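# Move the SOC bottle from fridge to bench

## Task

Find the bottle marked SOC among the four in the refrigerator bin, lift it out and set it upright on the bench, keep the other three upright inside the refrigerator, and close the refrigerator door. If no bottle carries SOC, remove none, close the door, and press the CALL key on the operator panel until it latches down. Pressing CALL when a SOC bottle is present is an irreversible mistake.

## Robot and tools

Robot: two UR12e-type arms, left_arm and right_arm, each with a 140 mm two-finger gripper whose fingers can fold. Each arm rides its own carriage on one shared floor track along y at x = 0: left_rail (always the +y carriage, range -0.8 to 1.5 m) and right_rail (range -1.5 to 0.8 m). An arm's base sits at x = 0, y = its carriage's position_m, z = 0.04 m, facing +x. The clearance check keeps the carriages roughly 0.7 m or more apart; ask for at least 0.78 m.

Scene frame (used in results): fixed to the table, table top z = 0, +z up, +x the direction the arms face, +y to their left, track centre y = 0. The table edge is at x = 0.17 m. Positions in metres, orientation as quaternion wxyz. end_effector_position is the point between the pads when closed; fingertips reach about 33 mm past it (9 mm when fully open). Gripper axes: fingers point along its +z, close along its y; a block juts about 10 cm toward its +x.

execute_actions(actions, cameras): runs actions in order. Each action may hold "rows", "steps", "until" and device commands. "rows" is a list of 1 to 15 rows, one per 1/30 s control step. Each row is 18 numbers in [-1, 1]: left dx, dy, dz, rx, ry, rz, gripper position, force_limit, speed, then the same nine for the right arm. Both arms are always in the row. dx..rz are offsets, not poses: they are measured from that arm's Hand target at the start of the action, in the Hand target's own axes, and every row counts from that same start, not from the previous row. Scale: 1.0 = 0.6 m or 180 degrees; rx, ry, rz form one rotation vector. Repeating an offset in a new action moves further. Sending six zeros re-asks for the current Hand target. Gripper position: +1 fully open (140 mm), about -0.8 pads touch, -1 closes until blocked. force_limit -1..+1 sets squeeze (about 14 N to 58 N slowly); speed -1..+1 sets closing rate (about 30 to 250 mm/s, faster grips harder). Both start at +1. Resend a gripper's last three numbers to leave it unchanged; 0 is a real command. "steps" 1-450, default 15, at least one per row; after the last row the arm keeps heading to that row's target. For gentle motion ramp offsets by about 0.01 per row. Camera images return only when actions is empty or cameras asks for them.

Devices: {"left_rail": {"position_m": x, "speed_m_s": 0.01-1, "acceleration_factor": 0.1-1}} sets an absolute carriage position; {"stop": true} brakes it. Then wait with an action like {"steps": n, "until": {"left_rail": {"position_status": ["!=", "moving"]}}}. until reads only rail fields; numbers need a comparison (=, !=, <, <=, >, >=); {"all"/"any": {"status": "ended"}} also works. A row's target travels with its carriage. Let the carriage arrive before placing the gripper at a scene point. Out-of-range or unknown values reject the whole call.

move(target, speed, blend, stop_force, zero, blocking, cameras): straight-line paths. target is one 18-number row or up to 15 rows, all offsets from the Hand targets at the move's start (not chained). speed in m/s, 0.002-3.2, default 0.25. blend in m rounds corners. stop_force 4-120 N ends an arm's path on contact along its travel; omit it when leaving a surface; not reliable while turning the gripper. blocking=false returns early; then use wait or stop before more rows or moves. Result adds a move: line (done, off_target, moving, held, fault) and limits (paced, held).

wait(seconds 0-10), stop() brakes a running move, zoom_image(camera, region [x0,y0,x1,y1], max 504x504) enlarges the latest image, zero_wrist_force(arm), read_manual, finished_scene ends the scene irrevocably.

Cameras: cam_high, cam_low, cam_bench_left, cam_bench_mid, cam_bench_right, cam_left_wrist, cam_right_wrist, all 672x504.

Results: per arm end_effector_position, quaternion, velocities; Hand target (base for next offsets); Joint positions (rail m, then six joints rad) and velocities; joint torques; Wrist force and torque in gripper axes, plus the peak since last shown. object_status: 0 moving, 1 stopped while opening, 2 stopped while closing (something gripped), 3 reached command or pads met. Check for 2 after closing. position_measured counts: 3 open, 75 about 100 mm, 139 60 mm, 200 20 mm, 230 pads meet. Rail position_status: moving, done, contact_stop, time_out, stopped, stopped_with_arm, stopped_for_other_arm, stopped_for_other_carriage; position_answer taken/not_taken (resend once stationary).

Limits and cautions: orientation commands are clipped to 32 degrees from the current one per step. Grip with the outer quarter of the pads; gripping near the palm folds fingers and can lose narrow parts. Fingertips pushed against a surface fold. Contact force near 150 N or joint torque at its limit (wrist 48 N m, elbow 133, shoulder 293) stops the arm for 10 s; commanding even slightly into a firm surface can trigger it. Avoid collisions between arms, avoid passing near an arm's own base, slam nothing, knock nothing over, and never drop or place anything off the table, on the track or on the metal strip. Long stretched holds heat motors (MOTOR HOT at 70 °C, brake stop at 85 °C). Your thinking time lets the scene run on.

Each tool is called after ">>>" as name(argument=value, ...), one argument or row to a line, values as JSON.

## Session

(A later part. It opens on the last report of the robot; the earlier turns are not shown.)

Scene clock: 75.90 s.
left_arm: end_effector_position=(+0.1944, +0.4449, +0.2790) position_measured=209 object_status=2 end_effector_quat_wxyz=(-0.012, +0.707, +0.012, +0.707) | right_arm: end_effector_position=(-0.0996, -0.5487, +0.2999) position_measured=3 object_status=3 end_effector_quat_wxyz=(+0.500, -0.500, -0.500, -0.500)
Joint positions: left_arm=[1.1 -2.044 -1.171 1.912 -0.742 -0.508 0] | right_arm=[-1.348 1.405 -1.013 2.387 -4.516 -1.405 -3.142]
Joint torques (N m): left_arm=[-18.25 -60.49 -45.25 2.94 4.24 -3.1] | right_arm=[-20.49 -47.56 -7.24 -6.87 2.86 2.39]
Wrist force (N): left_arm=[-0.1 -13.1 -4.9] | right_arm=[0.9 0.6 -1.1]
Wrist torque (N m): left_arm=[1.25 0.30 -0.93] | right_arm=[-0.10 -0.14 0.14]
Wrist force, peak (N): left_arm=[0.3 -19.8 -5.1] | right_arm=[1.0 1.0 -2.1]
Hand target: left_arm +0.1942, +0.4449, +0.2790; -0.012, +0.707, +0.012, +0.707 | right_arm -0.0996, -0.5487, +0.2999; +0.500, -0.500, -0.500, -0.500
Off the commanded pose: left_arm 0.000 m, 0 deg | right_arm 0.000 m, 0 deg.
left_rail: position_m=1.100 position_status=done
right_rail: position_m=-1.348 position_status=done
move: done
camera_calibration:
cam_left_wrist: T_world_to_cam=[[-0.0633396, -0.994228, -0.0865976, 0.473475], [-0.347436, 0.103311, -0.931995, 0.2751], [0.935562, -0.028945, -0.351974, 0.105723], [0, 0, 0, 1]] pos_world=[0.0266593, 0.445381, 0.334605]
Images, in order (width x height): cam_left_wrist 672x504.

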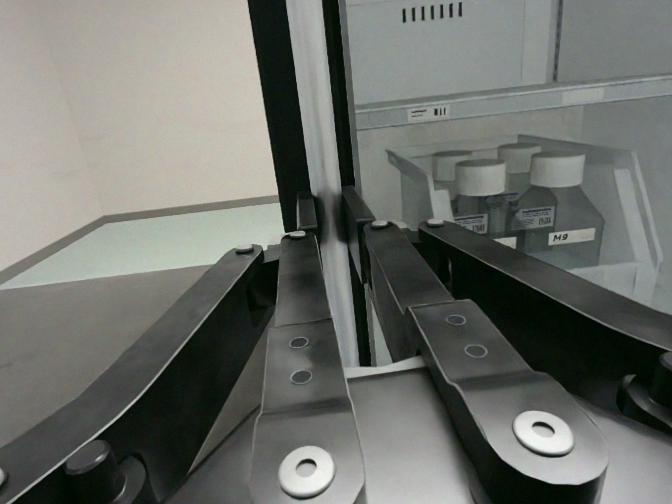

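>>> move(
  target=[
    [0,0.0258,-0.1010,0.0222,0,0,-1,-0.3,-1, 0,0,0,0,0,0,1,1,1],
    [0,0.0655,-0.1975,0.0444,0,0,-1,-0.3,-1, 0,0,0,0,0,0,1,1,1],
  ],
  speed=0.12,
  blend=0.03,
  cameras=["cam_left_wrist", "cam_bench_mid"],
)

Scene clock: 78.77 s.
left_arm: end_effector_position=(+0.0773, +0.4015, +0.2790) position_measured=209 object_status=2 end_effector_quat_wxyz=(-0.061, +0.704, +0.062, +0.704) | right_arm: end_effector_position=(-0.0996, -0.5487, +0.2999) position_measured=3 object_status=3 end_effector_quat_wxyz=(+0.500, -0.500, -0.500, -0.500)
Joint positions: left_arm=[1.1 -2.119 -1.015 1.657 -0.642 -0.722 0] | right_arm=[-1.348 1.405 -1.013 2.387 -4.516 -1.405 -3.142]
Joint torques (N m): left_arm=[-5.95 -71.4 -52.79 -0.07 13.27 -3.53] | right_arm=[-19.82 -46.89 -7.6 -6.72 3.28 2.37]
Wrist force (N): left_arm=[6.4 -37.2 -15.1] | right_arm=[1.1 0.8 -1.1]
Wrist torque (N m): left_arm=[2.16 0.24 -0.51] | right_arm=[-0.05 -0.19 0.13]
Wrist force, peak (N): left_arm=[11.7 -66.2 -20.5] | right_arm=[1.1 1.1 -1.9]
Hand target: left_arm +0.0772, +0.4015, +0.2790; -0.062, +0.704, +0.062, +0.704 | right_arm -0.0996, -0.5487, +0.2999; +0.500, -0.500, -0.500, -0.500
Off the commanded pose: left_arm 0.000 m, 0 deg | right_arm 0.000 m, 0 deg.
left_rail: position_m=1.100 position_status=done
right_rail: position_m=-1.348 position_status=done
move: done
camera_calibration:
cam_left_wrist: T_world_to_cam=[[0.0754879, -0.99338, -0.0865841, 0.411844], [-0.358508, 0.0539876, -0.931964, 0.259649], [0.930469, 0.101393, -0.35206, 0.162082], [0, 0, 0, 1]] pos_world=[-0.0888156, 0.378666, 0.334705]
Images, in order (width x height): cam_bench_mid 672x504, cam_left_wrist 672x504.

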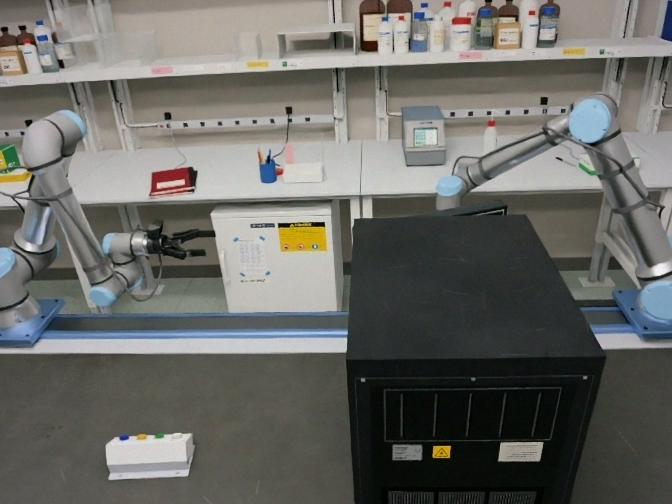

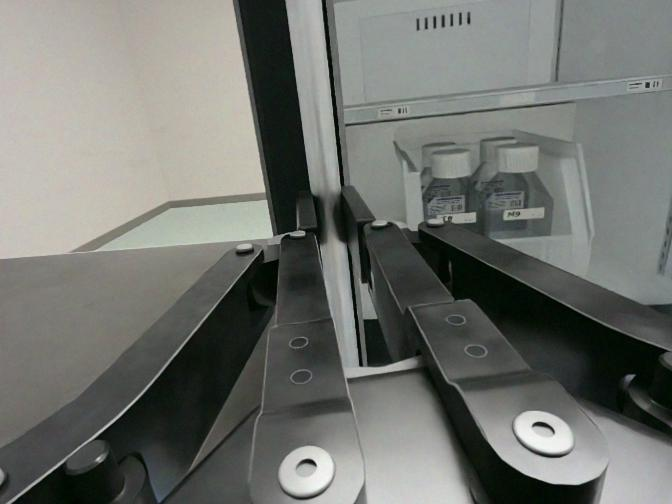

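>>> move(
  target=[
    [0,-0.0058,-0.0002,0,0,0,-1,-0.3,-1, 0,0,0,0,0,0,1,1,1],
    [0,0.0316,-0.0975,0.0222,0,0,-1,-0.3,-1, 0,0,0,0,0,0,1,1,1],
  ],
  speed=0.1,
  blend=0.003,
)

Scene clock: 80.93 s.
left_arm: end_effector_position=(+0.0230, +0.3727, +0.2790) position_measured=209 object_status=2 end_effector_quat_wxyz=(-0.086, +0.702, +0.086, +0.702) | right_arm: end_effector_position=(-0.0996, -0.5487, +0.2999) position_measured=3 object_status=3 end_effector_quat_wxyz=(+0.500, -0.500, -0.500, -0.500)
Joint positions: left_arm=[1.1 -2.136 -0.925 1.5 -0.576 -0.81 0] | right_arm=[-1.348 1.405 -1.013 2.387 -4.516 -1.405 -3.142]
Joint torques (N m): left_arm=[-55.29 -93.82 -25.43 13.26 -36.44 -3.38] | right_arm=[-22.7 -47.57 -8 -6.42 3.17 2.28]
Wrist force (N): left_arm=[-8.3 102.6 37.8] | right_arm=[0.7 0.7 -1.4]
Wrist torque (N m): left_arm=[-1.32 0.02 -0.47] | right_arm=[-0.07 -0.13 0.14]
Wrist force, peak (N): left_arm=[-8.3 102.6 37.8] | right_arm=[1.2 0.9 -1.7]
Hand target: left_arm +0.0229, +0.3726, +0.2790; -0.086, +0.702, +0.086, +0.702 | right_arm -0.0996, -0.5487, +0.2999; +0.500, -0.500, -0.500, -0.500
Off the commanded pose: left_arm 0.000 m, 0 deg | right_arm 0.000 m, 0 deg.
left_rail: position_m=1.100 position_status=done
right_rail: position_m=-1.348 position_status=done
move: done; blend cut to 0.0017 m at target 1

>>> move(
  target=[0,0.0088,0,0,0,0,-1,-0.3,-1, 0,0,0,0,0,0,1,1,1],
  speed=0.05,
)

Scene clock: 82.07 s.
left_arm: end_effector_position=(+0.0239, +0.3681, +0.2791) position_measured=209 object_status=2 end_effector_quat_wxyz=(-0.086, +0.702, +0.086, +0.702) | right_arm: end_effector_position=(-0.0996, -0.5487, +0.2999) position_measured=3 object_status=3 end_effector_quat_wxyz=(+0.500, -0.500, -0.500, -0.500)
Joint positions: left_arm=[1.1 -2.132 -0.919 1.49 -0.571 -0.806 0] | right_arm=[-1.348 1.405 -1.013 2.387 -4.516 -1.405 -3.142]
Joint torques (N m): left_arm=[24.2 -86.18 -48.68 2.68 12.9 -3.14] | right_arm=[-22.3 -47.44 -8.48 -6.32 3.24 2.34]
Wrist force (N): left_arm=[4.6 -28.5 -14.1] | right_arm=[1.2 0.8 -1.5]
Wrist torque (N m): left_arm=[1.70 0.12 -0.53] | right_arm=[-0.05 -0.23 0.14]
Wrist force, peak (N): left_arm=[-7.7 103.2 38.6] | right_arm=[1.2 0.9 -1.8]
Hand target: left_arm +0.0241, +0.3677, +0.2790; -0.086, +0.702, +0.086, +0.702 | right_arm -0.0996, -0.5487, +0.2999; +0.500, -0.500, -0.500, -0.500
Off the commanded pose: left_arm 0.000 m, 0 deg | right_arm 0.000 m, 0 deg.
left_rail: position_m=1.100 position_status=done
right_rail: position_m=-1.348 position_status=done
move: done

>>> move(
  target=[
    [0,0.0310,-0.0656,0.0167,0,0,-1,-0.3,-1, 0,0,0,0,0,0,1,1,1],
    [0,0.0703,-0.1278,0.0333,0,0,-1,-0.3,-1, 0,0,0,0,0,0,1,1,1],
  ],
  speed=0.1,
  blend=0.02,
)

Scene clock: 84.80 s.
left_arm: end_effector_position=(-0.0400, +0.3081, +0.2790) position_measured=209 object_status=2 end_effector_quat_wxyz=(-0.123, +0.696, +0.123, +0.696) | right_arm: end_effector_position=(-0.0996, -0.5487, +0.2999) position_measured=3 object_status=3 end_effector_quat_wxyz=(+0.500, -0.500, -0.500, -0.500)
Joint positions: left_arm=[1.1 -2.127 -0.759 1.2 -0.441 -0.905 0] | right_arm=[-1.348 1.405 -1.013 2.387 -4.516 -1.405 -3.142]
Joint torques (N m): left_arm=[38.79 -105.21 -52.86 6.41 13.04 -3.26] | right_arm=[-22.12 -47.64 -8.47 -6.76 3.14 2.08]
Wrist force (N): left_arm=[-8.1 -38.9 -23.4] | right_arm=[0.8 1.0 -1.6]
Wrist torque (N m): left_arm=[2.00 0.01 -0.51] | right_arm=[0.00 -0.13 0.14]
Wrist force, peak (N): left_arm=[13.7 -64.3 -27.7] | right_arm=[1.4 1.0 -2.1]
Hand target: left_arm -0.0401, +0.3080, +0.2790; -0.123, +0.696, +0.123, +0.696 | right_arm -0.0996, -0.5487, +0.2999; +0.500, -0.500, -0.500, -0.500
Off the commanded pose: left_arm 0.000 m, 0 deg | right_arm 0.000 m, 0 deg.
left_rail: position_m=1.100 position_status=done
right_rail: position_m=-1.348 position_status=done
move: done

>>> move(
  target=[
    [0,0.0367,-0.0640,0.0167,0,0,-1,-0.3,-1, 0,0,0,0,0,0,1,1,1],
    [0,0.0826,-0.1221,0.0333,0,0,-1,-0.3,-1, 0,0,0,0,0,0,1,1,1],
  ],
  speed=0.1,
  blend=0.02,
  cameras=["cam_left_wrist", "cam_bench_mid", "cam_right_wrist"],
)

Scene clock: 87.03 s.
left_arm: end_effector_position=(-0.0919, +0.2365, +0.2790) position_measured=209 object_status=2 end_effector_quat_wxyz=(-0.159, +0.689, +0.159, +0.689) | right_arm: end_effector_position=(-0.0996, -0.5487, +0.2999) position_measured=3 object_status=3 end_effector_quat_wxyz=(+0.500, -0.500, -0.500, -0.500)
Joint positions: left_arm=[1.1 -2.106 -0.554 0.809 -0.255 -0.989 0] | right_arm=[-1.348 1.405 -1.013 2.387 -4.516 -1.405 -3.142]
Joint torques (N m): left_arm=[43.97 -122.16 -54.05 8.94 10.76 -3.41] | right_arm=[-21.01 -48.07 -9.16 -6.35 2.95 2.51]
Wrist force (N): left_arm=[-11.6 -33.8 -24.1] | right_arm=[0.6 0.5 -1.5]
Wrist torque (N m): left_arm=[1.59 -0.12 -0.53] | right_arm=[-0.12 -0.09 0.14]
Wrist force, peak (N): left_arm=[-5.0 -40.9 -23.0] | right_arm=[1.1 1.1 -2.0]
Hand target: left_arm -0.0920, +0.2364, +0.2791; -0.159, +0.689, +0.159, +0.689 | right_arm -0.0996, -0.5487, +0.2999; +0.500, -0.500, -0.500, -0.500
Off the commanded pose: left_arm 0.000 m, 0 deg | right_arm 0.000 m, 0 deg.
left_rail: position_m=1.100 position_status=done
right_rail: position_m=-1.348 position_status=done
move: done
camera_calibration:
cam_left_wrist: T_world_to_cam=[[0.346253, -0.934131, -0.0866467, 0.271602], [-0.359549, -0.046829, -0.931951, 0.231614], [0.866506, 0.353845, -0.35208, 0.270732], [0, 0, 0, 1]] pos_world=[-0.245357, 0.168761, 0.334705]
cam_right_wrist: T_world_to_cam=[[0.991584, -0.113043, -0.0631137, 0.0493145], [-0.0990592, -0.348549, -0.932041, 0.0720564], [0.0833621, 0.930449, -0.356814, 0.817311], [0, 0, 0, 1]] pos_world=[-0.109894, -0.729776, 0.3619]
Images, in order (width x height): cam_bench_mid 672x504, cam_left_wrist 672x504, cam_right_wrist 672x504.

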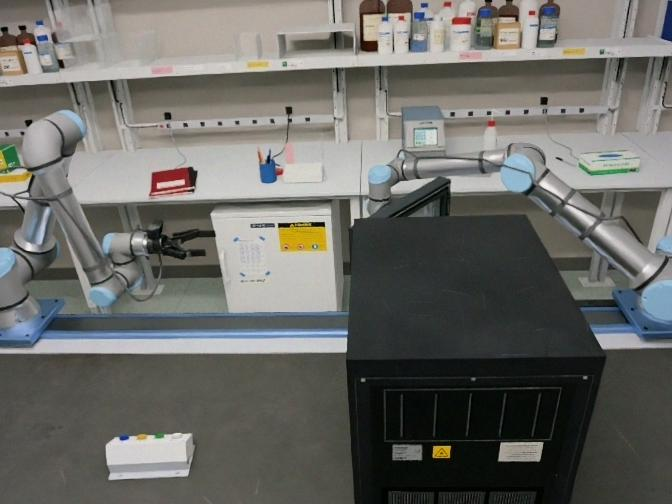

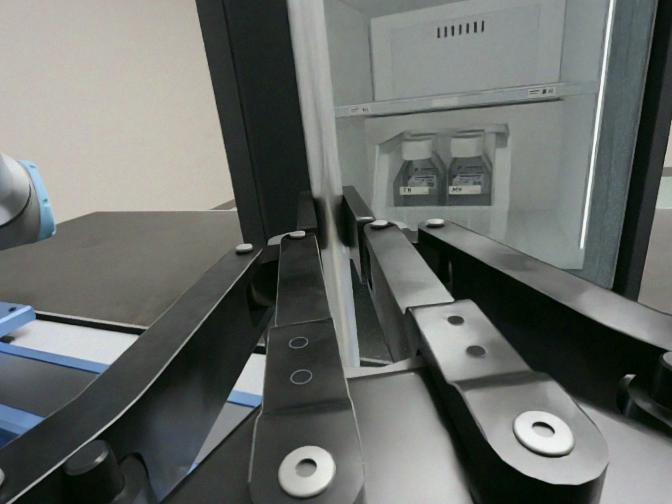

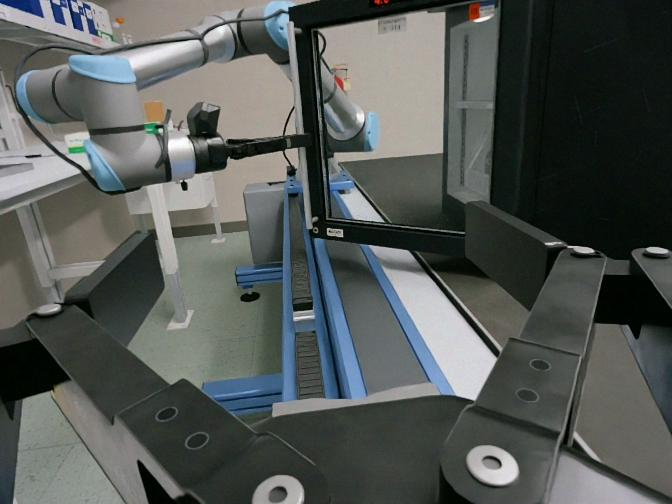

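>>> move(
  target=[
    [0,0.0513,-0.0772,-0.0722,0,0,-1,-0.3,-1, 0,0,0,0,0,0,1,1,1],
    [0,0.1147,-0.1423,-0.1444,0,0,-1,-0.3,-1, 0,0,0,0,0,0,1,1,1],
  ],
  speed=0.1,
  blend=0.02,
  cameras=["cam_left_wrist", "cam_right_wrist"],
)

Scene clock: 92.50 s.
left_arm: end_effector_position=(-0.1386, +0.1373, +0.2791) position_measured=209 object_status=2 end_effector_quat_wxyz=(+0.000, +0.707, +0.000, +0.707) | right_arm: end_effector_position=(-0.0996, -0.5487, +0.2999) position_measured=3 object_status=3 end_effector_quat_wxyz=(+0.500, -0.500, -0.500, -0.500)
Joint positions: left_arm=[1.1 -2.195 -0.581 0.862 -0.281 -0.625 0] | right_arm=[-1.348 1.405 -1.013 2.387 -4.516 -1.405 -3.142]
Joint torques (N m): left_arm=[-12.25 -137.63 -35.88 -0.51 2.85 3.97] | right_arm=[-20.13 -47.31 -9.19 -6.26 3.1 1.98]
Wrist force (N): left_arm=[-1.8 -0.8 -3.6] | right_arm=[0.9 0.5 -1.4]
Wrist torque (N m): left_arm=[0.54 0.89 -0.56] | right_arm=[-0.12 -0.15 0.14]
Wrist force, peak (N): left_arm=[-9.7 -36.4 -23.9] | right_arm=[1.2 1.3 -1.9]
Hand target: left_arm -0.1386, +0.1372, +0.2791; +0.000, +0.707, +0.000, +0.707 | right_arm -0.0996, -0.5487, +0.2999; +0.500, -0.500, -0.500, -0.500
Off the commanded pose: left_arm 0.000 m, 0 deg | right_arm 0.000 m, 0 deg.
left_rail: position_m=1.100 position_status=done
right_rail: position_m=-1.348 position_status=done
move: done
camera_calibration:
cam_left_wrist: T_world_to_cam=[[-0.0975896, -0.991464, -0.0864644, 0.141383], [-0.34366, 0.115106, -0.932013, 0.190225], [0.93401, -0.0612404, -0.351959, 0.412517], [0, 0, 0, 1]] pos_world=[-0.306125, 0.143543, 0.334706]
cam_right_wrist: T_world_to_cam=[[0.991584, -0.113043, -0.0631137, 0.0493145], [-0.0990592, -0.348549, -0.932041, 0.0720564], [0.0833621, 0.930449, -0.356814, 0.817311], [0, 0, 0, 1]] pos_world=[-0.109894, -0.729776, 0.3619]
Images, in order (width x height): cam_left_wrist 672x504, cam_right_wrist 672x504.

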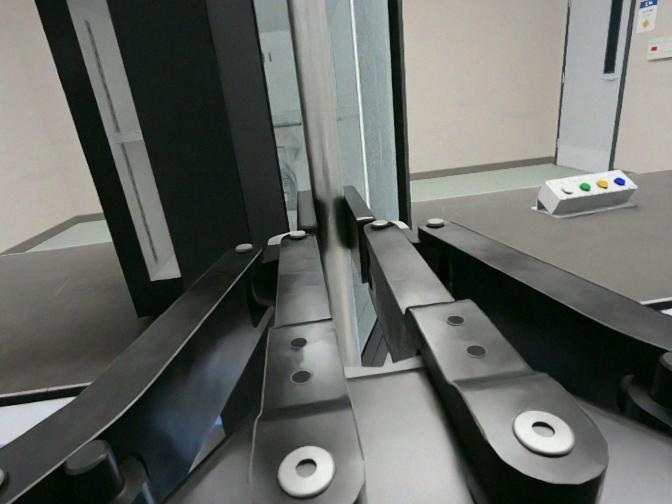

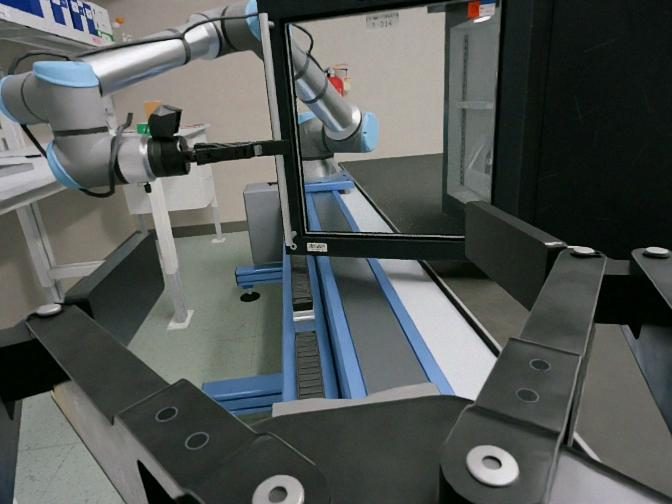

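>>> execute_actions(
  actions=[
    {"left_rail":{"position_m":0.95,"speed_m_s":0.12,"acceleration_factor":0.3},"rows":[[0,0,-0.005,0,0,0,-1,-0.3,-1,0,0,0,0,0,0,1,1,1],[0,0,-0.01,0,0,0,-1,-0.3,-1,0,0,0,0,0,0,1,1,1]],"steps":150,"until":{"left_rail":{"position_status":["!=","moving"]}}},
  ],
  cameras=["cam_left_wrist", "cam_right_wrist"],
)

Scene clock: 94.87 s.
left_arm: end_effector_position=(-0.1448, -0.0128, +0.2791) position_measured=226 object_status=2 end_effector_quat_wxyz=(+0.000, +0.707, +0.000, +0.707) | right_arm: end_effector_position=(-0.0996, -0.5487, +0.2999) position_measured=3 object_status=3 end_effector_quat_wxyz=(+0.500, -0.500, -0.500, -0.500)
Joint positions: left_arm=[0.95 -2.2 -0.576 0.851 -0.275 -0.629 0] | right_arm=[-1.348 1.405 -1.013 2.387 -4.516 -1.405 -3.142]
Joint torques (N m): left_arm=[65.95 -120.57 -28.41 1.71 10.31 -3.25] | right_arm=[-22.74 -47.79 -9.67 -6.19 2.99 2.37]
Wrist force (N): left_arm=[2.9 -8.8 -66.7] | right_arm=[1.1 1.0 -1.8]
Wrist torque (N m): left_arm=[5.77 0.57 -0.42] | right_arm=[-0.01 -0.21 0.14]
Wrist force, peak (N): left_arm=[2.9 -8.8 -66.7] | right_arm=[1.3 1.2 -2.1]
Hand target: left_arm -0.1446, -0.0128, +0.2791; +0.000, +0.707, +0.000, +0.707 | right_arm -0.0996, -0.5487, +0.2999; +0.500, -0.500, -0.500, -0.500
Off the commanded pose: left_arm 0.000 m, 0 deg | right_arm 0.000 m, 0 deg.
left_rail: position_m=0.950 speed_m_s=0.12 position_status=done
right_rail: position_m=-1.348 position_status=done
camera_calibration:
cam_left_wrist: T_world_to_cam=[[-0.0981373, -0.99141, -0.0864617, -0.00811527], [-0.343709, 0.115301, -0.931971, 0.20539], [0.933934, -0.0617435, -0.352071, 0.409262], [0, 0, 0, 1]] pos_world=[-0.312426, -0.00645796, 0.334806]
cam_right_wrist: T_world_to_cam=[[0.991584, -0.113043, -0.0631137, 0.0493145], [-0.0990592, -0.348549, -0.932041, 0.0720564], [0.0833621, 0.930449, -0.356814, 0.817311], [0, 0, 0, 1]] pos_world=[-0.109894, -0.729776, 0.3619]
Images, in order (width x height): cam_left_wrist 672x504, cam_right_wrist 672x504.

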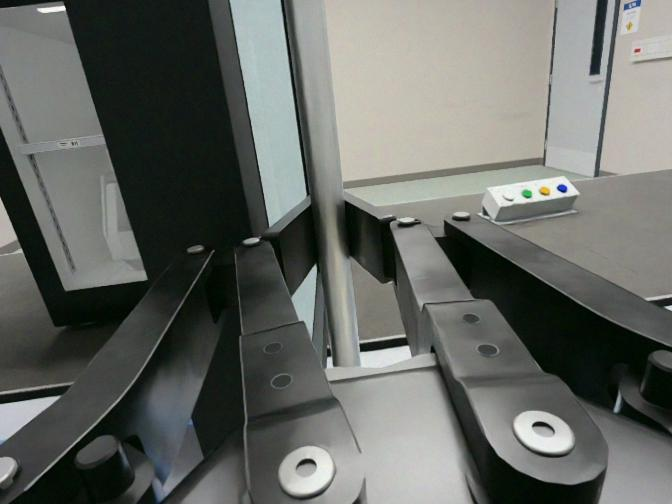

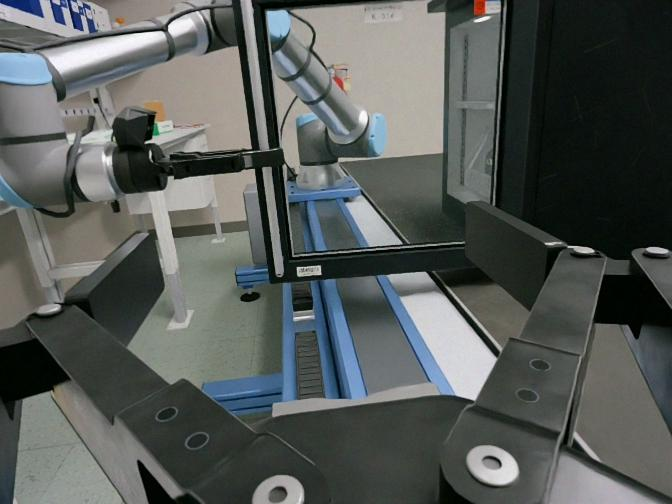

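>>> execute_actions(
  actions=[
    {"rows":[[0,0,0,0,0,0,0.4,-0.3,-0.6,0,0,0,0,0,0,1,1,1]],"steps":40},
  ],
  cameras=["cam_left_wrist", "cam_right_wrist"],
)

Scene clock: 96.80 s.
left_arm: end_effector_position=(-0.1446, -0.0128, +0.2791) position_measured=78 object_status=0 end_effector_quat_wxyz=(+0.000, +0.707, +0.000, +0.707) | right_arm: end_effector_position=(-0.0996, -0.5487, +0.2999) position_measured=3 object_status=3 end_effector_quat_wxyz=(+0.500, -0.500, -0.500, -0.500)
Joint positions: left_arm=[0.95 -2.2 -0.576 0.851 -0.275 -0.629 0] | right_arm=[-1.348 1.405 -1.013 2.387 -4.516 -1.405 -3.142]
Joint torques (N m): left_arm=[-12.48 -126.84 -51.14 0.56 0.29 -3.29] | right_arm=[-23.13 -49.76 -10.11 -6.74 2.92 2.12]
Wrist force (N): left_arm=[-4.9 1.7 -2.1] | right_arm=[0.8 0.7 -1.7]
Wrist torque (N m): left_arm=[0.66 0.85 -0.38] | right_arm=[-0.08 -0.14 0.13]
Wrist force, peak (N): left_arm=[7.7 -5.6 -85.3] | right_arm=[0.7 0.8 -2.3]
Hand target: left_arm -0.1446, -0.0128, +0.2791; +0.000, +0.707, +0.000, +0.707 | right_arm -0.0996, -0.5487, +0.2999; +0.500, -0.500, -0.500, -0.500
Off the commanded pose: left_arm 0.000 m, 0 deg | right_arm 0.000 m, 0 deg.
left_rail: position_m=0.950 speed_m_s=0.12 position_status=done
right_rail: position_m=-1.348 position_status=done
camera_calibration:
cam_left_wrist: T_world_to_cam=[[-0.0979398, -0.991422, -0.0865496, -0.00800335], [-0.343609, 0.115307, -0.932007, 0.205443], [0.933992, -0.0615414, -0.351955, 0.408927], [0, 0, 0, 1]] pos_world=[-0.312126, -0.00645782, 0.334705]
cam_right_wrist: T_world_to_cam=[[0.991584, -0.113043, -0.0631137, 0.0493145], [-0.0990592, -0.348549, -0.932041, 0.0720564], [0.0833621, 0.930449, -0.356814, 0.817311], [0, 0, 0, 1]] pos_world=[-0.109894, -0.729776, 0.3619]
Images, in order (width x height): cam_left_wrist 672x504, cam_right_wrist 672x504.

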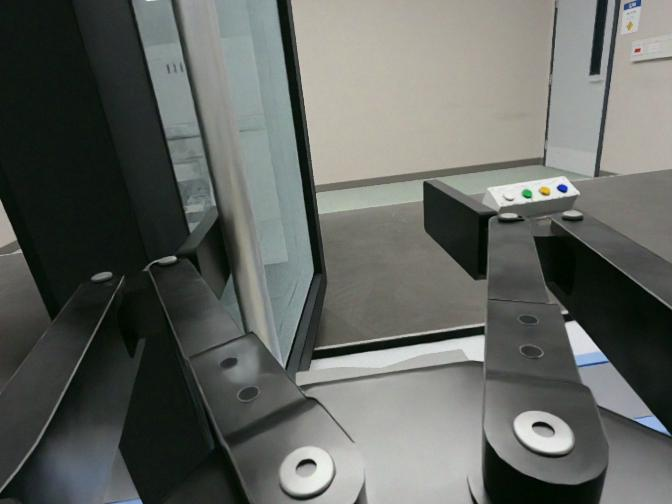

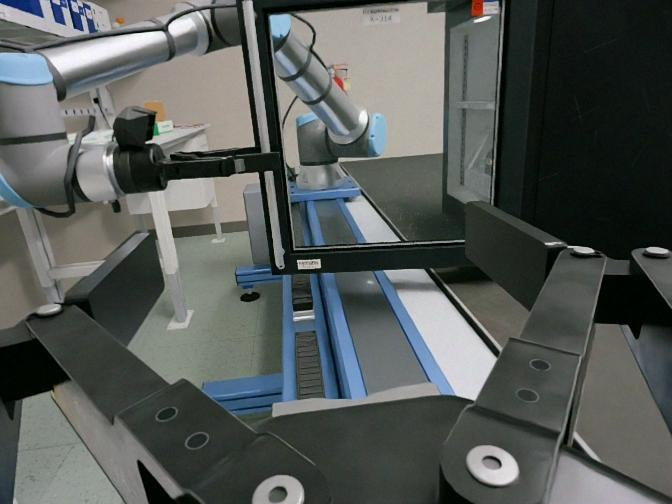

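>>> move(
  target=[
    [0,0,-0.22,0,0,0,0.4,-0.3,-0.6, 0,0,0,0,0,0,1,1,1],
    [0.05,-0.45,-0.25,0,0,0,0.4,-0.3,-0.6, 0,0,0,0,0,0,1,1,1],
  ],
  speed=0.25,
  blend=[0.03, 0],
  cameras=["cam_left_wrist", "cam_right_wrist"],
)

Scene clock: 99.67 s.
left_arm: end_effector_position=(-0.2945, +0.2570, +0.3090) position_measured=78 object_status=3 end_effector_quat_wxyz=(+0.000, +0.707, +0.000, +0.707) | right_arm: end_effector_position=(-0.0996, -0.5487, +0.2999) position_measured=3 object_status=3 end_effector_quat_wxyz=(+0.500, -0.500, -0.500, -0.500)
Joint positions: left_arm=[0.95 -2.499 -0.84 1.289 -0.449 -0.928 0] | right_arm=[-1.348 1.405 -1.013 2.387 -4.516 -1.405 -3.142]
Joint torques (N m): left_arm=[-12.85 -120.3 -34.75 0.06 -2.07 4.21] | right_arm=[-21.77 -48.74 -10.25 -6.29 3.21 2.11]
Wrist force (N): left_arm=[-4.7 2.4 -2.6] | right_arm=[0.8 0.8 -1.6]
Wrist torque (N m): left_arm=[0.90 0.90 -0.58] | right_arm=[-0.05 -0.11 0.14]
Wrist force, peak (N): left_arm=[-5.5 2.6 -4.1] | right_arm=[1.7 0.3 -2.2]
Hand target: left_arm -0.2945, +0.2572, +0.3090; +0.000, +0.707, +0.000, +0.707 | right_arm -0.0996, -0.5487, +0.2999; +0.500, -0.500, -0.500, -0.500
Off the commanded pose: left_arm 0.000 m, 0 deg | right_arm 0.000 m, 0 deg.
left_rail: position_m=0.950 speed_m_s=0.12 position_status=done
right_rail: position_m=-1.348 position_status=done
move: done
camera_calibration:
cam_left_wrist: T_world_to_cam=[[-0.0979398, -0.991422, -0.0865496, 0.247388], [-0.343609, 0.115307, -0.932007, 0.150752], [0.933992, -0.0615414, -0.351955, 0.576188], [0, 0, 0, 1]] pos_world=[-0.462126, 0.263342, 0.364705]
cam_right_wrist: T_world_to_cam=[[0.991584, -0.113043, -0.0631137, 0.0493145], [-0.0990592, -0.348549, -0.932041, 0.0720564], [0.0833621, 0.930449, -0.356814, 0.817311], [0, 0, 0, 1]] pos_world=[-0.109894, -0.729776, 0.3619]
Images, in order (width x height): cam_left_wrist 672x504, cam_right_wrist 672x504.

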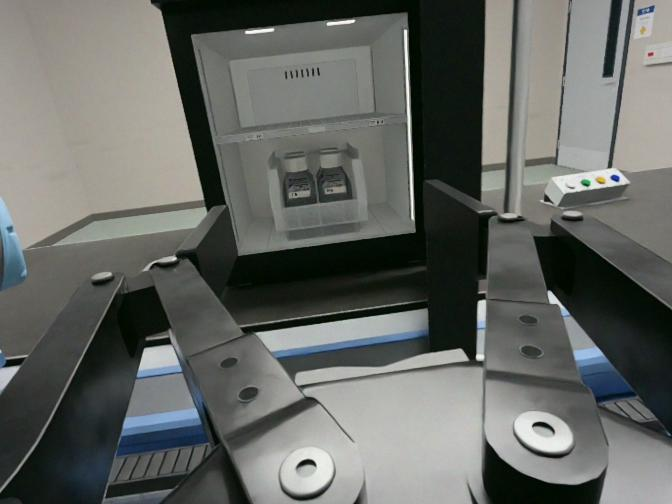

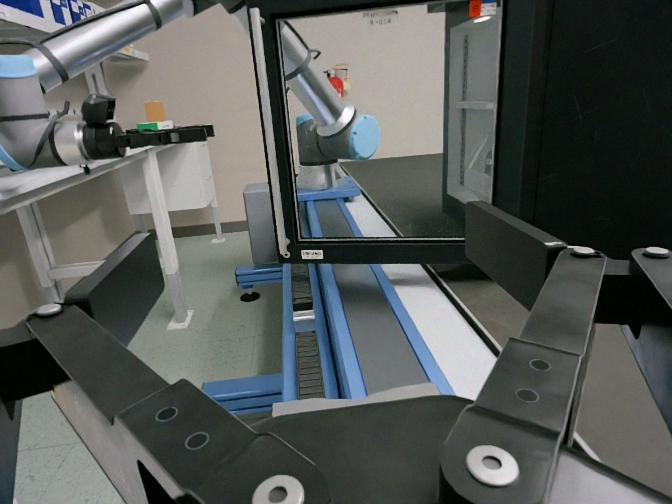

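>>> move(
  target=[
    [-0.015,-0.0217,0.4075,-0.1111,0,0,-1,-1,0, 0,0,0,0,0,0,1,1,1],
    [-0.015,0.3783,0.4075,-0.1111,0,0,-1,-1,0, 0,0,0,0,0,0,1,1,1],
  ],
  speed=[0.3, 0.12],
  blend=[0.02, 0],
  cameras=["cam_left_wrist", "cam_right_wrist"],
)

Scene clock: 105.00 s.
left_arm: end_effector_position=(-0.0501, +0.0303, +0.3001) position_measured=233 object_status=3 end_effector_quat_wxyz=(+0.123, +0.696, -0.123, +0.696) end_effector_velocity=(+0.000, -0.001, +0.001) end_effector_angular_velocity=(-0.002, +0.000, +0.001) | right_arm: end_effector_position=(-0.0996, -0.5487, +0.2999) position_measured=3 object_status=3 end_effector_quat_wxyz=(+0.500, -0.500, -0.500, -0.500)
Joint positions: left_arm=[0.95 -2.201 -0.917 1.443 -0.527 -0.281 0] | right_arm=[-1.348 1.405 -1.013 2.387 -4.516 -1.405 -3.142]
Joint velocities: left_arm=[0 0.001 0.002 -0.005 0.004 0 -0.003] | right_arm=[within noise]
Joint torques (N m): left_arm=[13.52 -87.68 -45.18 3.81 1.85 -3.86] | right_arm=[-21.69 -48.24 -10.87 -6.48 3.01 2.26]
Wrist force (N): left_arm=[-4.1 2.2 -2.6] | right_arm=[1.1 0.8 -1.5]
Wrist torque (N m): left_arm=[0.77 0.73 -0.31] | right_arm=[-0.06 -0.21 0.13]
Wrist force, peak (N): left_arm=[-5.2 3.1 -4.7] | right_arm=[1.2 1.4 -2.2]
Hand target: left_arm -0.0501, +0.0302, +0.3001; +0.123, +0.696, -0.123, +0.696 | right_arm -0.0996, -0.5487, +0.2999; +0.500, -0.500, -0.500, -0.500
Off the commanded pose: left_arm 0.000 m, 0 deg | right_arm 0.000 m, 0 deg.
left_rail: position_m=0.950 speed_m_s=0.12 position_status=done
right_rail: position_m=-1.348 position_status=done
move: done
camera_calibration:
cam_left_wrist: T_world_to_cam=[[-0.431156, -0.898115, -0.0865629, 0.0263452], [-0.283443, 0.225901, -0.932003, 0.252169], [0.8566, -0.377303, -0.351963, 0.336406], [0, 0, 0, 1]] pos_world=[-0.205331, 0.0936229, 0.355705]
cam_right_wrist: T_world_to_cam=[[0.991584, -0.113043, -0.0631137, 0.0493145], [-0.0990592, -0.348549, -0.932041, 0.0720564], [0.0833621, 0.930449, -0.356814, 0.817311], [0, 0, 0, 1]] pos_world=[-0.109894, -0.729776, 0.3619]
Images, in order (width x height): cam_left_wrist 672x504, cam_right_wrist 672x504.

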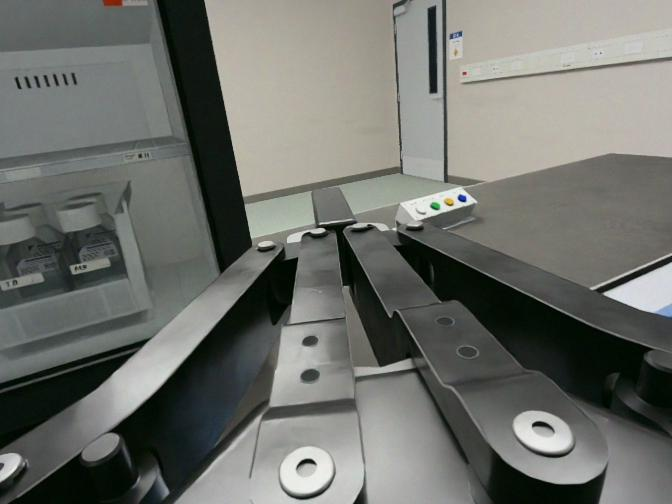

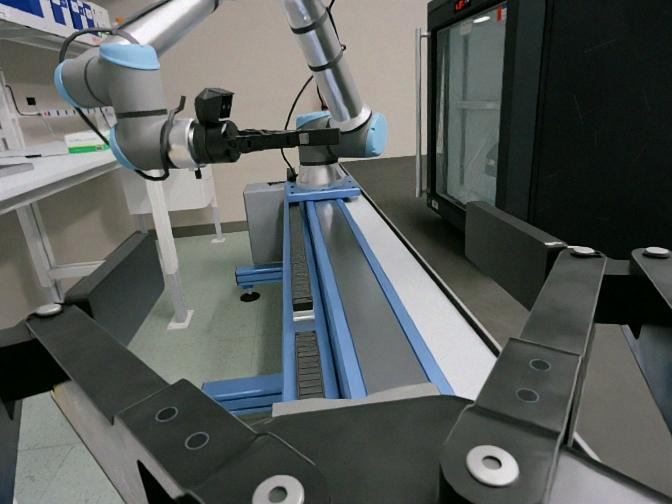

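>>> move(
  target=[0.1667,-0.5725,-0.474,0.1111,0,0,-1,-1,0, 0,0,0,0,0,0,1,1,1],
  speed=0.35,
)

>>> execute_actions(
  actions=[
    {"right_rail":{"position_m":-0.7,"speed_m_s":0.5,"acceleration_factor":0.6},"left_rail":{"position_m":1.35,"speed_m_s":0.6,"acceleration_factor":0.6},"steps":200,"until":{"all":{"status":"ended"}}},
  ],
)

>>> move(
  target=[0,0,0,0,0,0,-1,-1,0, -0.0667,0.395,0.5613,-0.4333,0,0,1,1,1],
  speed=0.4,
  cameras=["cam_right_wrist", "cam_left_wrist"],
)

Scene clock: 110.60 s.
left_arm: end_effector_position=(-0.1997, +0.4500, +0.4000) position_measured=233 object_status=3 end_effector_quat_wxyz=(+0.000, +0.707, +0.000, +0.707) | right_arm: end_effector_position=(-0.0996, -0.5487, +0.2999) position_measured=3 object_status=3 end_effector_quat_wxyz=(+0.500, -0.500, -0.500, -0.500)
Joint positions: left_arm=[0.95 -2.634 -1.214 1.716 -0.502 -1.063 0] | right_arm=[-1.348 1.405 -1.013 2.387 -4.516 -1.405 -3.142]
Joint torques (N m): left_arm=[-14.87 -91.69 -30.53 6.38 -2.48 4.25] | right_arm=[-20.85 -48.11 -11.85 -6.21 2.83 2.2]
Wrist force (N): left_arm=[-5.5 1.4 -2.9] | right_arm=[1.4 0.5 -1.8]
Wrist torque (N m): left_arm=[0.67 1.03 -0.62] | right_arm=[-0.12 -0.26 0.13]
Wrist force, peak (N): left_arm=[-5.8 2.7 -3.2] | right_arm=[0.7 0.7 -2.3]
Hand target: left_arm -0.1998, +0.4503, +0.4000; +0.000, +0.707, +0.000, +0.707 | right_arm -0.0996, -0.5487, +0.2999; +0.500, -0.500, -0.500, -0.500
Off the commanded pose: left_arm 0.000 m, 0 deg | right_arm 0.000 m, 0 deg.
left_rail: position_m=0.950 speed_m_s=0.12 position_status=done
right_rail: position_m=-1.348 position_status=done
move: done

Scene clock: 112.87 s.
left_arm: end_effector_position=(-0.1998, +0.8503, +0.4000) position_measured=233 object_status=3 end_effector_quat_wxyz=(+0.000, +0.707, +0.000, +0.707) | right_arm: end_effector_position=(-0.0996, +0.0992, +0.2999) position_measured=3 object_status=3 end_effector_quat_wxyz=(+0.500, -0.500, -0.500, -0.500)
Joint positions: left_arm=[1.35 -2.634 -1.214 1.716 -0.502 -1.063 0] | right_arm=[-0.7 1.405 -1.013 2.387 -4.516 -1.405 -3.142]
Joint torques (N m): left_arm=[10.73 -70.49 -42.04 3.34 1.1 4.07] | right_arm=[-8.12 -49.71 -11.98 -2.54 -2.07 2.19]
Wrist force (N): left_arm=[-5.7 2.2 -2.7] | right_arm=[1.1 0.4 -1.6]
Wrist torque (N m): left_arm=[0.84 1.08 -0.62] | right_arm=[-0.15 -0.19 0.13]
Wrist force, peak (N): left_arm=[-6.0 3.5 -2.9] | right_arm=[0.8 0.5 -3.4]
Hand target: left_arm -0.1998, +0.8503, +0.4000; +0.000, +0.707, +0.000, +0.707 | right_arm -0.0996, +0.0992, +0.2999; +0.500, -0.500, -0.500, -0.500
Tool commands: left_gripper/position=-1.0 left_gripper/force_limit=-1.0 left_gripper/speed=+0.0 right_gripper/position=+1.0 right_gripper/force_limit=+1.0 right_gripper/speed=+1.0
Off the commanded pose: left_arm 0.000 m, 0 deg | right_arm 0.000 m, 0 deg.
left_rail: position_m=1.350 speed_m_s=0.60 position_status=done
right_rail: position_m=-0.700 speed_m_s=0.50 position_status=done

Scene clock: 115.70 s.
left_arm: end_effector_position=(-0.1998, +0.8503, +0.4000) position_measured=233 object_status=3 end_effector_quat_wxyz=(+0.000, +0.707, +0.000, +0.707) | right_arm: end_effector_position=(+0.1374, +0.4360, +0.2599) position_measured=3 object_status=3 end_effector_quat_wxyz=(-0.074, +0.703, +0.074, +0.703)
Joint positions: left_arm=[1.35 -2.634 -1.214 1.716 -0.502 -1.063 0] | right_arm=[-0.7 1.591 -0.348 0.879 -3.672 -2.952 -3.14]
Joint torques (N m): left_arm=[13.57 -67.25 -46.42 1.29 1.22 3.97] | right_arm=[-20.78 -107.9 -49.35 -3.95 -2.73 -2.28]
Wrist force (N): left_arm=[-5.3 2.3 -2.6] | right_arm=[1.1 1.0 -0.9]
Wrist torque (N m): left_arm=[0.85 0.98 -0.62] | right_arm=[-0.02 -0.18 0.26]
Wrist force, peak (N): left_arm=[-5.9 1.9 -3.0] | right_arm=[1.4 1.1 -3.1]
Hand target: left_arm -0.1998, +0.8503, +0.4000; +0.000, +0.707, +0.000, +0.707 | right_arm +0.1374, +0.4360, +0.2599; -0.074, +0.703, +0.074, +0.703
Off the commanded pose: left_arm 0.000 m, 0 deg | right_arm 0.000 m, 0 deg.
left_rail: position_m=1.350 speed_m_s=0.60 position_status=done
right_rail: position_m=-0.700 speed_m_s=0.50 position_status=done
move: done
camera_calibration:
cam_left_wrist: T_world_to_cam=[[-0.0980322, -0.991416, -0.0865138, 0.852703], [-0.343599, 0.115305, -0.932011, 0.199735], [0.933986, -0.061641, -0.351953, 0.556268], [0, 0, 0, 1]] pos_world=[-0.367326, 0.856642, 0.455706]
cam_right_wrist: T_world_to_cam=[[0.0958719, -0.993405, -0.0628854, 0.429887], [-0.361732, 0.0240863, -0.931971, 0.275073], [0.92734, 0.112097, -0.357037, 0.107851], [0, 0, 0, 1]] pos_world=[-0.0417263, 0.408336, 0.3219]
Images, in order (width x height): cam_left_wrist 672x504, cam_right_wrist 672x504.

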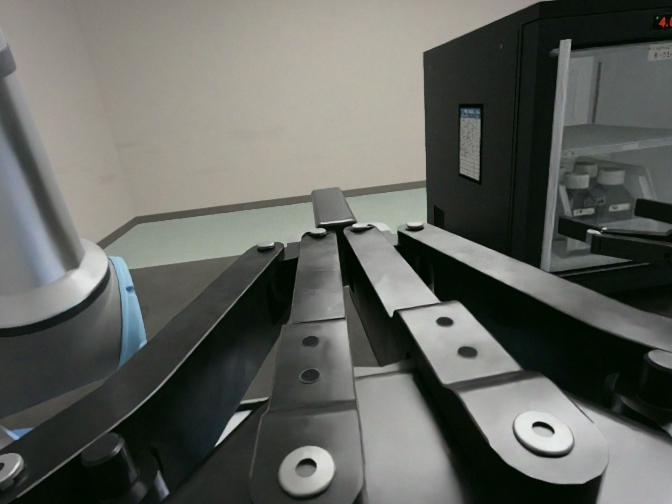

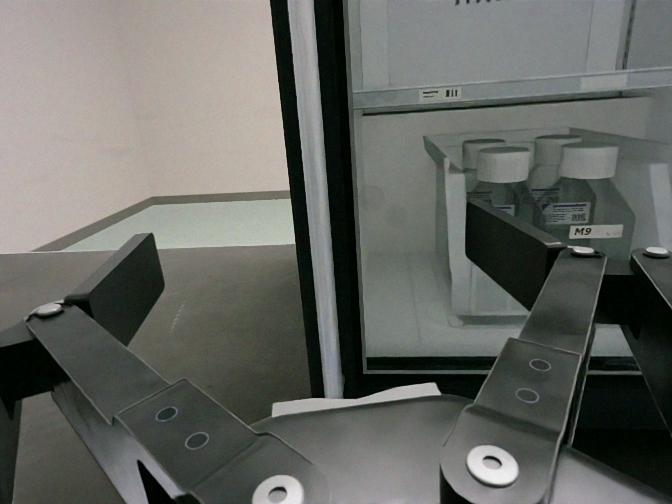

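>>> zoom_image(
  camera="cam_right_wrist",
  region=[240, 120, 380, 260],
)

Scaled by 3.600 from the camera's 672x504 image, which has a finer 960x720 frame.

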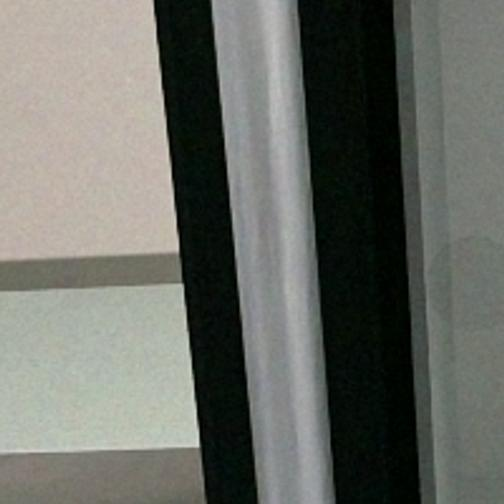

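>>> move(
  target=[0,0,0,0,0,0,-1,-1,0, 0,0.0137,0.1438,0,0,0,-0.1,-0.3,0],
  speed=0.12,
  cameras=["cam_right_wrist"],
)

>>> zoom_image(
  camera="cam_right_wrist",
  region=[200, 120, 440, 320],
)

Scene clock: 118.03 s.
left_arm: end_effector_position=(-0.1998, +0.8503, +0.4000) position_measured=233 object_status=3 end_effector_quat_wxyz=(+0.000, +0.707, +0.000, +0.707) | right_arm: end_effector_position=(+0.2232, +0.4458, +0.2599) position_measured=141 object_status=3 end_effector_quat_wxyz=(-0.074, +0.703, +0.074, +0.703)
Joint positions: left_arm=[1.35 -2.634 -1.214 1.716 -0.502 -1.063 0] | right_arm=[-0.7 1.511 -0.352 0.888 -3.678 -2.872 -3.142]
Joint torques (N m): left_arm=[13.4 -65.96 -45.81 1.22 0.99 3.93] | right_arm=[-18.08 -113.36 -49.31 2.19 3.24 -2.2]
Wrist force (N): left_arm=[-5.7 2.0 -2.8] | right_arm=[1.0 0.7 -0.6]
Wrist torque (N m): left_arm=[0.79 1.08 -0.62] | right_arm=[-0.11 -0.22 0.25]
Wrist force, peak (N): left_arm=[-5.9 2.0 -3.1] | right_arm=[1.7 1.1 -1.7]
Hand target: left_arm -0.1998, +0.8503, +0.4000; +0.000, +0.707, +0.000, +0.707 | right_arm +0.2235, +0.4459, +0.2599; -0.074, +0.703, +0.074, +0.703
Off the commanded pose: left_arm 0.000 m, 0 deg | right_arm 0.000 m, 0 deg.
left_rail: position_m=1.350 speed_m_s=0.60 position_status=done
right_rail: position_m=-0.700 speed_m_s=0.50 position_status=done
move: done
camera_calibration:
cam_right_wrist: T_world_to_cam=[[0.095694, -0.993408, -0.0631108, 0.431479], [-0.361464, 0.0243943, -0.932067, 0.305763], [0.927462, 0.112005, -0.356747, 0.0271259], [0, 0, 0, 1]] pos_world=[0.0440742, 0.418137, 0.321899]
Images, in order (width x height): cam_right_wrist 672x504.

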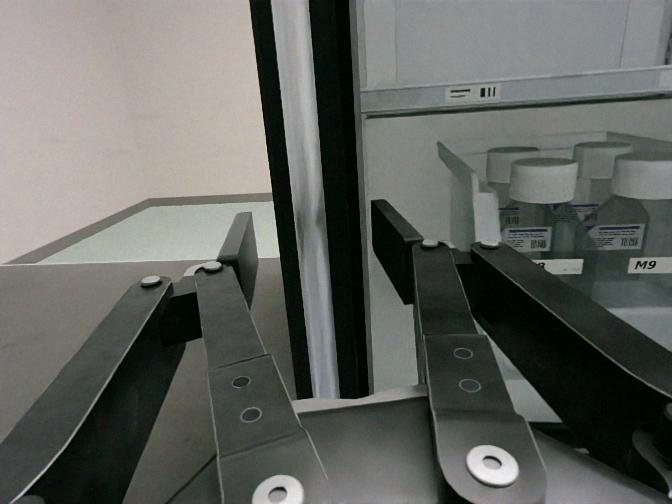

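Scaled by 2.100 from the camera's 672x504 image, which has a finer 960x720 frame.

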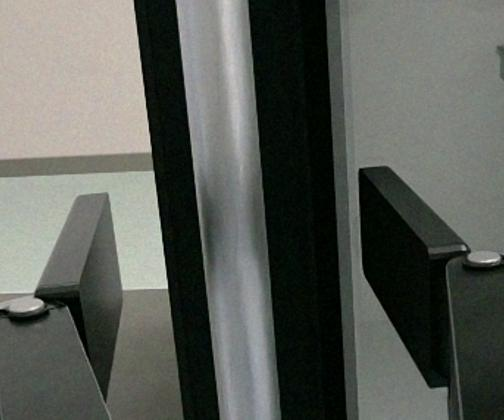

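>>> move(
  target=[
    [0,0,0,0,0,0,-1,-1,0, 0,-0.001,0.01,0,0,0,-0.1,-0.3,0],
    [0,0,0,0,0,0,-1,-1,0, 0,-0.001,0.01,0,0,0,-1,-0.3,-1],
  ],
  speed=0.05,
  cameras=["cam_right_wrist"],
)

Scene clock: 121.07 s.
left_arm: end_effector_position=(-0.1998, +0.8503, +0.4000) position_measured=233 object_status=3 end_effector_quat_wxyz=(+0.000, +0.707, +0.000, +0.707) | right_arm: end_effector_position=(+0.2293, +0.4478, +0.2599) position_measured=209 object_status=2 end_effector_quat_wxyz=(-0.074, +0.703, +0.074, +0.703)
Joint positions: left_arm=[1.35 -2.634 -1.214 1.716 -0.502 -1.063 0] | right_arm=[-0.7 1.505 -0.35 0.883 -3.675 -2.866 -3.142]
Joint torques (N m): left_arm=[12.66 -67.03 -47.46 1.28 1.12 3.92] | right_arm=[-20.1 -113.73 -42.5 -2.8 -11.31 -2.2]
Wrist force (N): left_arm=[-5.2 1.8 -2.3] | right_arm=[1.1 -23.5 0.9]
Wrist torque (N m): left_arm=[0.74 0.94 -0.62] | right_arm=[0.58 -0.25 0.36]
Wrist force, peak (N): left_arm=[-5.9 2.1 -3.1] | right_arm=[1.9 -23.7 0.9]
Hand target: left_arm -0.1998, +0.8503, +0.4000; +0.000, +0.707, +0.000, +0.707 | right_arm +0.2293, +0.4477, +0.2599; -0.074, +0.703, +0.074, +0.703
Off the commanded pose: left_arm 0.000 m, 0 deg | right_arm 0.000 m, 0 deg.
left_rail: position_m=1.350 speed_m_s=0.60 position_status=done
right_rail: position_m=-0.700 speed_m_s=0.50 position_status=done
move: done
camera_calibration:
cam_right_wrist: T_world_to_cam=[[0.0959419, -0.993392, -0.0629892, 0.432832], [-0.361536, 0.0241821, -0.932045, 0.307968], [0.927409, 0.112195, -0.356826, 0.0212864], [0, 0, 0, 1]] pos_world=[0.0500736, 0.420136, 0.321899]
Images, in order (width x height): cam_right_wrist 672x504.

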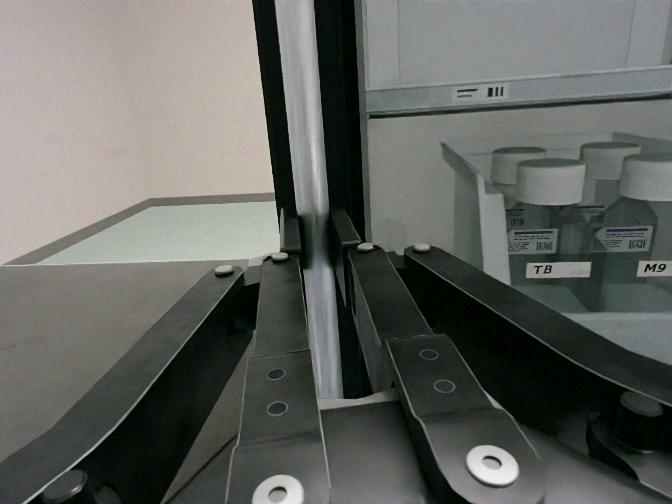

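>>> move(
  target=[
    [0,0,0,0,0,0,-1,-1,0, 0,-0.0037,-0.0607,0.0139,0,0,-1,-0.3,-1],
    [0,0,0,0,0,0,-1,-1,0, 0,0.0021,-0.1455,0.0333,0,0,-1,-0.3,-1],
    [0,0,0,0,0,0,-1,-1,0, 0,0.0215,-0.2413,0.0556,0,0,-1,-0.3,-1],
  ],
  speed=[0.06, 0.1, 0.1],
  blend=[0.01, 0.02, 0],
)

Scene clock: 124.50 s.
left_arm: end_effector_position=(-0.1998, +0.8503, +0.4000) position_measured=233 object_status=3 end_effector_quat_wxyz=(+0.000, +0.707, +0.000, +0.707) | right_arm: end_effector_position=(+0.0906, +0.4050, +0.2599) position_measured=209 object_status=2 end_effector_quat_wxyz=(-0.135, +0.694, +0.135, +0.694)
Joint positions: left_arm=[1.35 -2.634 -1.214 1.716 -0.502 -1.063 0] | right_arm=[-0.7 1.623 -0.475 1.159 -3.825 -2.81 -3.142]
Joint torques (N m): left_arm=[13.09 -67.68 -46.82 1.4 0.99 3.92] | right_arm=[17.01 -136.01 -26.67 -5.94 -1.2 2.65]
Wrist force (N): left_arm=[-5.3 1.8 -2.9] | right_arm=[-1.7 -10.4 -1.1]
Wrist torque (N m): left_arm=[0.75 0.97 -0.62] | right_arm=[0.27 -0.59 0.32]
Wrist force, peak (N): left_arm=[-6.0 1.8 -2.8] | right_arm=[4.9 -32.5 10.2]
Hand target: left_arm -0.1998, +0.8503, +0.4000; +0.000, +0.707, +0.000, +0.707 | right_arm +0.0904, +0.4049, +0.2599; -0.135, +0.694, +0.135, +0.694
Off the commanded pose: left_arm 0.000 m, 0 deg | right_arm 0.000 m, 0 deg.
left_rail: position_m=1.350 speed_m_s=0.60 position_status=done
right_rail: position_m=-0.700 speed_m_s=0.50 position_status=done
move: done

>>> move(
  target=[
    [0,0,0,0,0,0,-1,-1,0, 0,0.0218,-0.1200,0.0278,0,0,-1,-0.3,-1],
    [0,0,0,0,0,0,-1,-1,0, 0,0.0645,-0.2347,0.0556,0,0,-1,-0.3,-1],
  ],
  speed=0.12,
  blend=[0.02, 0],
)

Scene clock: 126.60 s.
left_arm: end_effector_position=(-0.1998, +0.8503, +0.4000) position_measured=233 object_status=3 end_effector_quat_wxyz=(+0.000, +0.707, +0.000, +0.707) | right_arm: end_effector_position=(-0.0256, +0.3165, +0.2599) position_measured=209 object_status=2 end_effector_quat_wxyz=(-0.195, +0.680, +0.195, +0.680)
Joint positions: left_arm=[1.35 -2.634 -1.214 1.716 -0.502 -1.063 0] | right_arm=[-0.7 1.734 -0.611 1.468 -3.999 -2.747 -3.141]
Joint torques (N m): left_arm=[13.33 -66.11 -46.56 1.33 1.27 3.63] | right_arm=[-51.97 -131.96 -1.77 -14.78 -30.77 -0.79]
Wrist force (N): left_arm=[-5.7 1.8 -2.9] | right_arm=[-7.3 -93.0 -20.5]
Wrist torque (N m): left_arm=[0.75 1.05 -0.63] | right_arm=[2.72 -0.46 0.18]
Wrist force, peak (N): left_arm=[-6.2 1.5 -2.8] | right_arm=[-9.6 -95.0 -18.6]
Hand target: left_arm -0.1998, +0.8503, +0.4000; +0.000, +0.707, +0.000, +0.707 | right_arm -0.0257, +0.3164, +0.2599; -0.195, +0.680, +0.195, +0.680
Off the commanded pose: left_arm 0.000 m, 0 deg | right_arm 0.000 m, 0 deg.
left_rail: position_m=1.350 speed_m_s=0.60 position_status=done
right_rail: position_m=-0.700 speed_m_s=0.50 position_status=done
move: done

>>> move(
  target=[
    [0,0,0,0,0,0,-1,-1,0, 0,-0.006,0,0,0,0,-1,-0.3,-1],
    [0,0,0,0,0,0,-1,-1,0, 0,0.0133,-0.0628,0.0139,0,0,-1,-0.3,-1],
    [0,0,0,0,0,0,-1,-1,0, 0,0.0475,-0.1423,0.0333,0,0,-1,-0.3,-1],
  ],
  speed=[0.05, 0.12, 0.12],
  blend=[0.002, 0.02, 0],
)

Scene clock: 130.70 s.
left_arm: end_effector_position=(-0.1998, +0.8503, +0.4000) position_measured=233 object_status=3 end_effector_quat_wxyz=(+0.000, +0.707, +0.000, +0.707) | right_arm: end_effector_position=(-0.0829, +0.2471, +0.2599) position_measured=209 object_status=2 end_effector_quat_wxyz=(-0.230, +0.669, +0.230, +0.669)
Joint positions: left_arm=[1.35 -2.634 -1.214 1.716 -0.502 -1.063 0] | right_arm=[-0.7 1.801 -0.689 1.655 -4.107 -2.708 -3.142]
Joint torques (N m): left_arm=[12.57 -67.34 -46.97 1.58 1.21 3.68] | right_arm=[-42.56 -127.52 -5.55 -13.15 -23.19 -2.16]
Wrist force (N): left_arm=[-5.3 2.1 -2.9] | right_arm=[-12.8 -70.9 -22.8]
Wrist torque (N m): left_arm=[0.81 0.96 -0.63] | right_arm=[2.18 -0.30 0.20]
Wrist force, peak (N): left_arm=[-6.0 1.8 -3.1] | right_arm=[-6.2 -93.7 -20.3]
Hand target: left_arm -0.1998, +0.8503, +0.4000; +0.000, +0.707, +0.000, +0.707 | right_arm -0.0830, +0.2469, +0.2599; -0.230, +0.669, +0.230, +0.669
Off the commanded pose: left_arm 0.000 m, 0 deg | right_arm 0.000 m, 0 deg.
left_rail: position_m=1.350 speed_m_s=0.60 position_status=done
right_rail: position_m=-0.700 speed_m_s=0.50 position_status=done
move: done; blend cut to 0.0018 m at target 1, 0.0197 m at target 2

>>> move(
  target=[0,0,0,0,0,0,-1,-1,0, 0,-0.005,0,0,0,0,-1,-0.3,-1],
  speed=0.05,
)

Scene clock: 131.60 s.
left_arm: end_effector_position=(-0.1998, +0.8503, +0.4000) position_measured=233 object_status=3 end_effector_quat_wxyz=(+0.000, +0.707, +0.000, +0.707) | right_arm: end_effector_position=(-0.0845, +0.2491, +0.2599) position_measured=209 object_status=2 end_effector_quat_wxyz=(-0.230, +0.669, +0.230, +0.669)
Joint positions: left_arm=[1.35 -2.634 -1.214 1.716 -0.502 -1.063 0] | right_arm=[-0.7 1.802 -0.686 1.649 -4.104 -2.71 -3.142]
Joint torques (N m): left_arm=[10.75 -67.13 -47.04 1.5 1.24 3.48] | right_arm=[13.71 -95.69 -39.76 -1.13 -6.02 -2.33]
Wrist force (N): left_arm=[-5.5 1.9 -3.2] | right_arm=[-12.0 -11.1 -3.7]
Wrist torque (N m): left_arm=[0.77 1.00 -0.62] | right_arm=[0.21 -0.46 0.25]
Wrist force, peak (N): left_arm=[-5.8 2.0 -2.8] | right_arm=[-12.6 -70.6 -23.1]
Hand target: left_arm -0.1998, +0.8503, +0.4000; +0.000, +0.707, +0.000, +0.707 | right_arm -0.0849, +0.2493, +0.2599; -0.230, +0.669, +0.230, +0.669
Off the commanded pose: left_arm 0.000 m, 0 deg | right_arm 0.000 m, 0 deg.
left_rail: position_m=1.350 speed_m_s=0.60 position_status=done
right_rail: position_m=-0.700 speed_m_s=0.50 position_status=done
move: done

>>> move(
  target=[
    [0,0,0,0,0,0,-1,-1,0, 0,0.0270,-0.0694,0.0139,0,0,-1,-0.3,-1],
    [0,0,0,0,0,0,-1,-1,0, 0,0.0565,-0.1277,0.0278,0,0,-1,-0.3,-1],
    [0,0,0,0,0,0,-1,-1,0, 0,0.1304,-0.2354,0.0556,0,0,-1,-0.3,-1],
  ],
  speed=0.12,
  blend=[0.015, 0.02, 0],
)

Scene clock: 135.07 s.
left_arm: end_effector_position=(-0.1998, +0.8503, +0.4000) position_measured=233 object_status=3 end_effector_quat_wxyz=(+0.000, +0.707, +0.000, +0.707) | right_arm: end_effector_position=(-0.1478, +0.1009, +0.2599) position_measured=209 object_status=2 end_effector_quat_wxyz=(-0.288, +0.646, +0.288, +0.646)
Joint positions: left_arm=[1.35 -2.634 -1.214 1.716 -0.502 -1.063 0] | right_arm=[-0.7 1.907 -0.816 1.989 -4.315 -2.64 -3.142]
Joint torques (N m): left_arm=[11.11 -66.55 -46.22 1.16 0.78 3.64] | right_arm=[25.85 -96.47 -12.46 -5.82 3.62 -2.43]
Wrist force (N): left_arm=[-5.5 2.0 -3.0] | right_arm=[-4.3 3.6 -0.8]
Wrist torque (N m): left_arm=[0.80 0.99 -0.63] | right_arm=[0.18 0.17 0.22]
Wrist force, peak (N): left_arm=[-6.2 1.8 -2.9] | right_arm=[-5.0 -33.1 -16.9]
Hand target: left_arm -0.1998, +0.8503, +0.4000; +0.000, +0.707, +0.000, +0.707 | right_arm -0.1480, +0.1007, +0.2599; -0.288, +0.646, +0.288, +0.646
Off the commanded pose: left_arm 0.000 m, 0 deg | right_arm 0.000 m, 0 deg.
left_rail: position_m=1.350 speed_m_s=0.60 position_status=done
right_rail: position_m=-0.700 speed_m_s=0.50 position_status=done
move: done; blend cut to 0.0196 m at target 2


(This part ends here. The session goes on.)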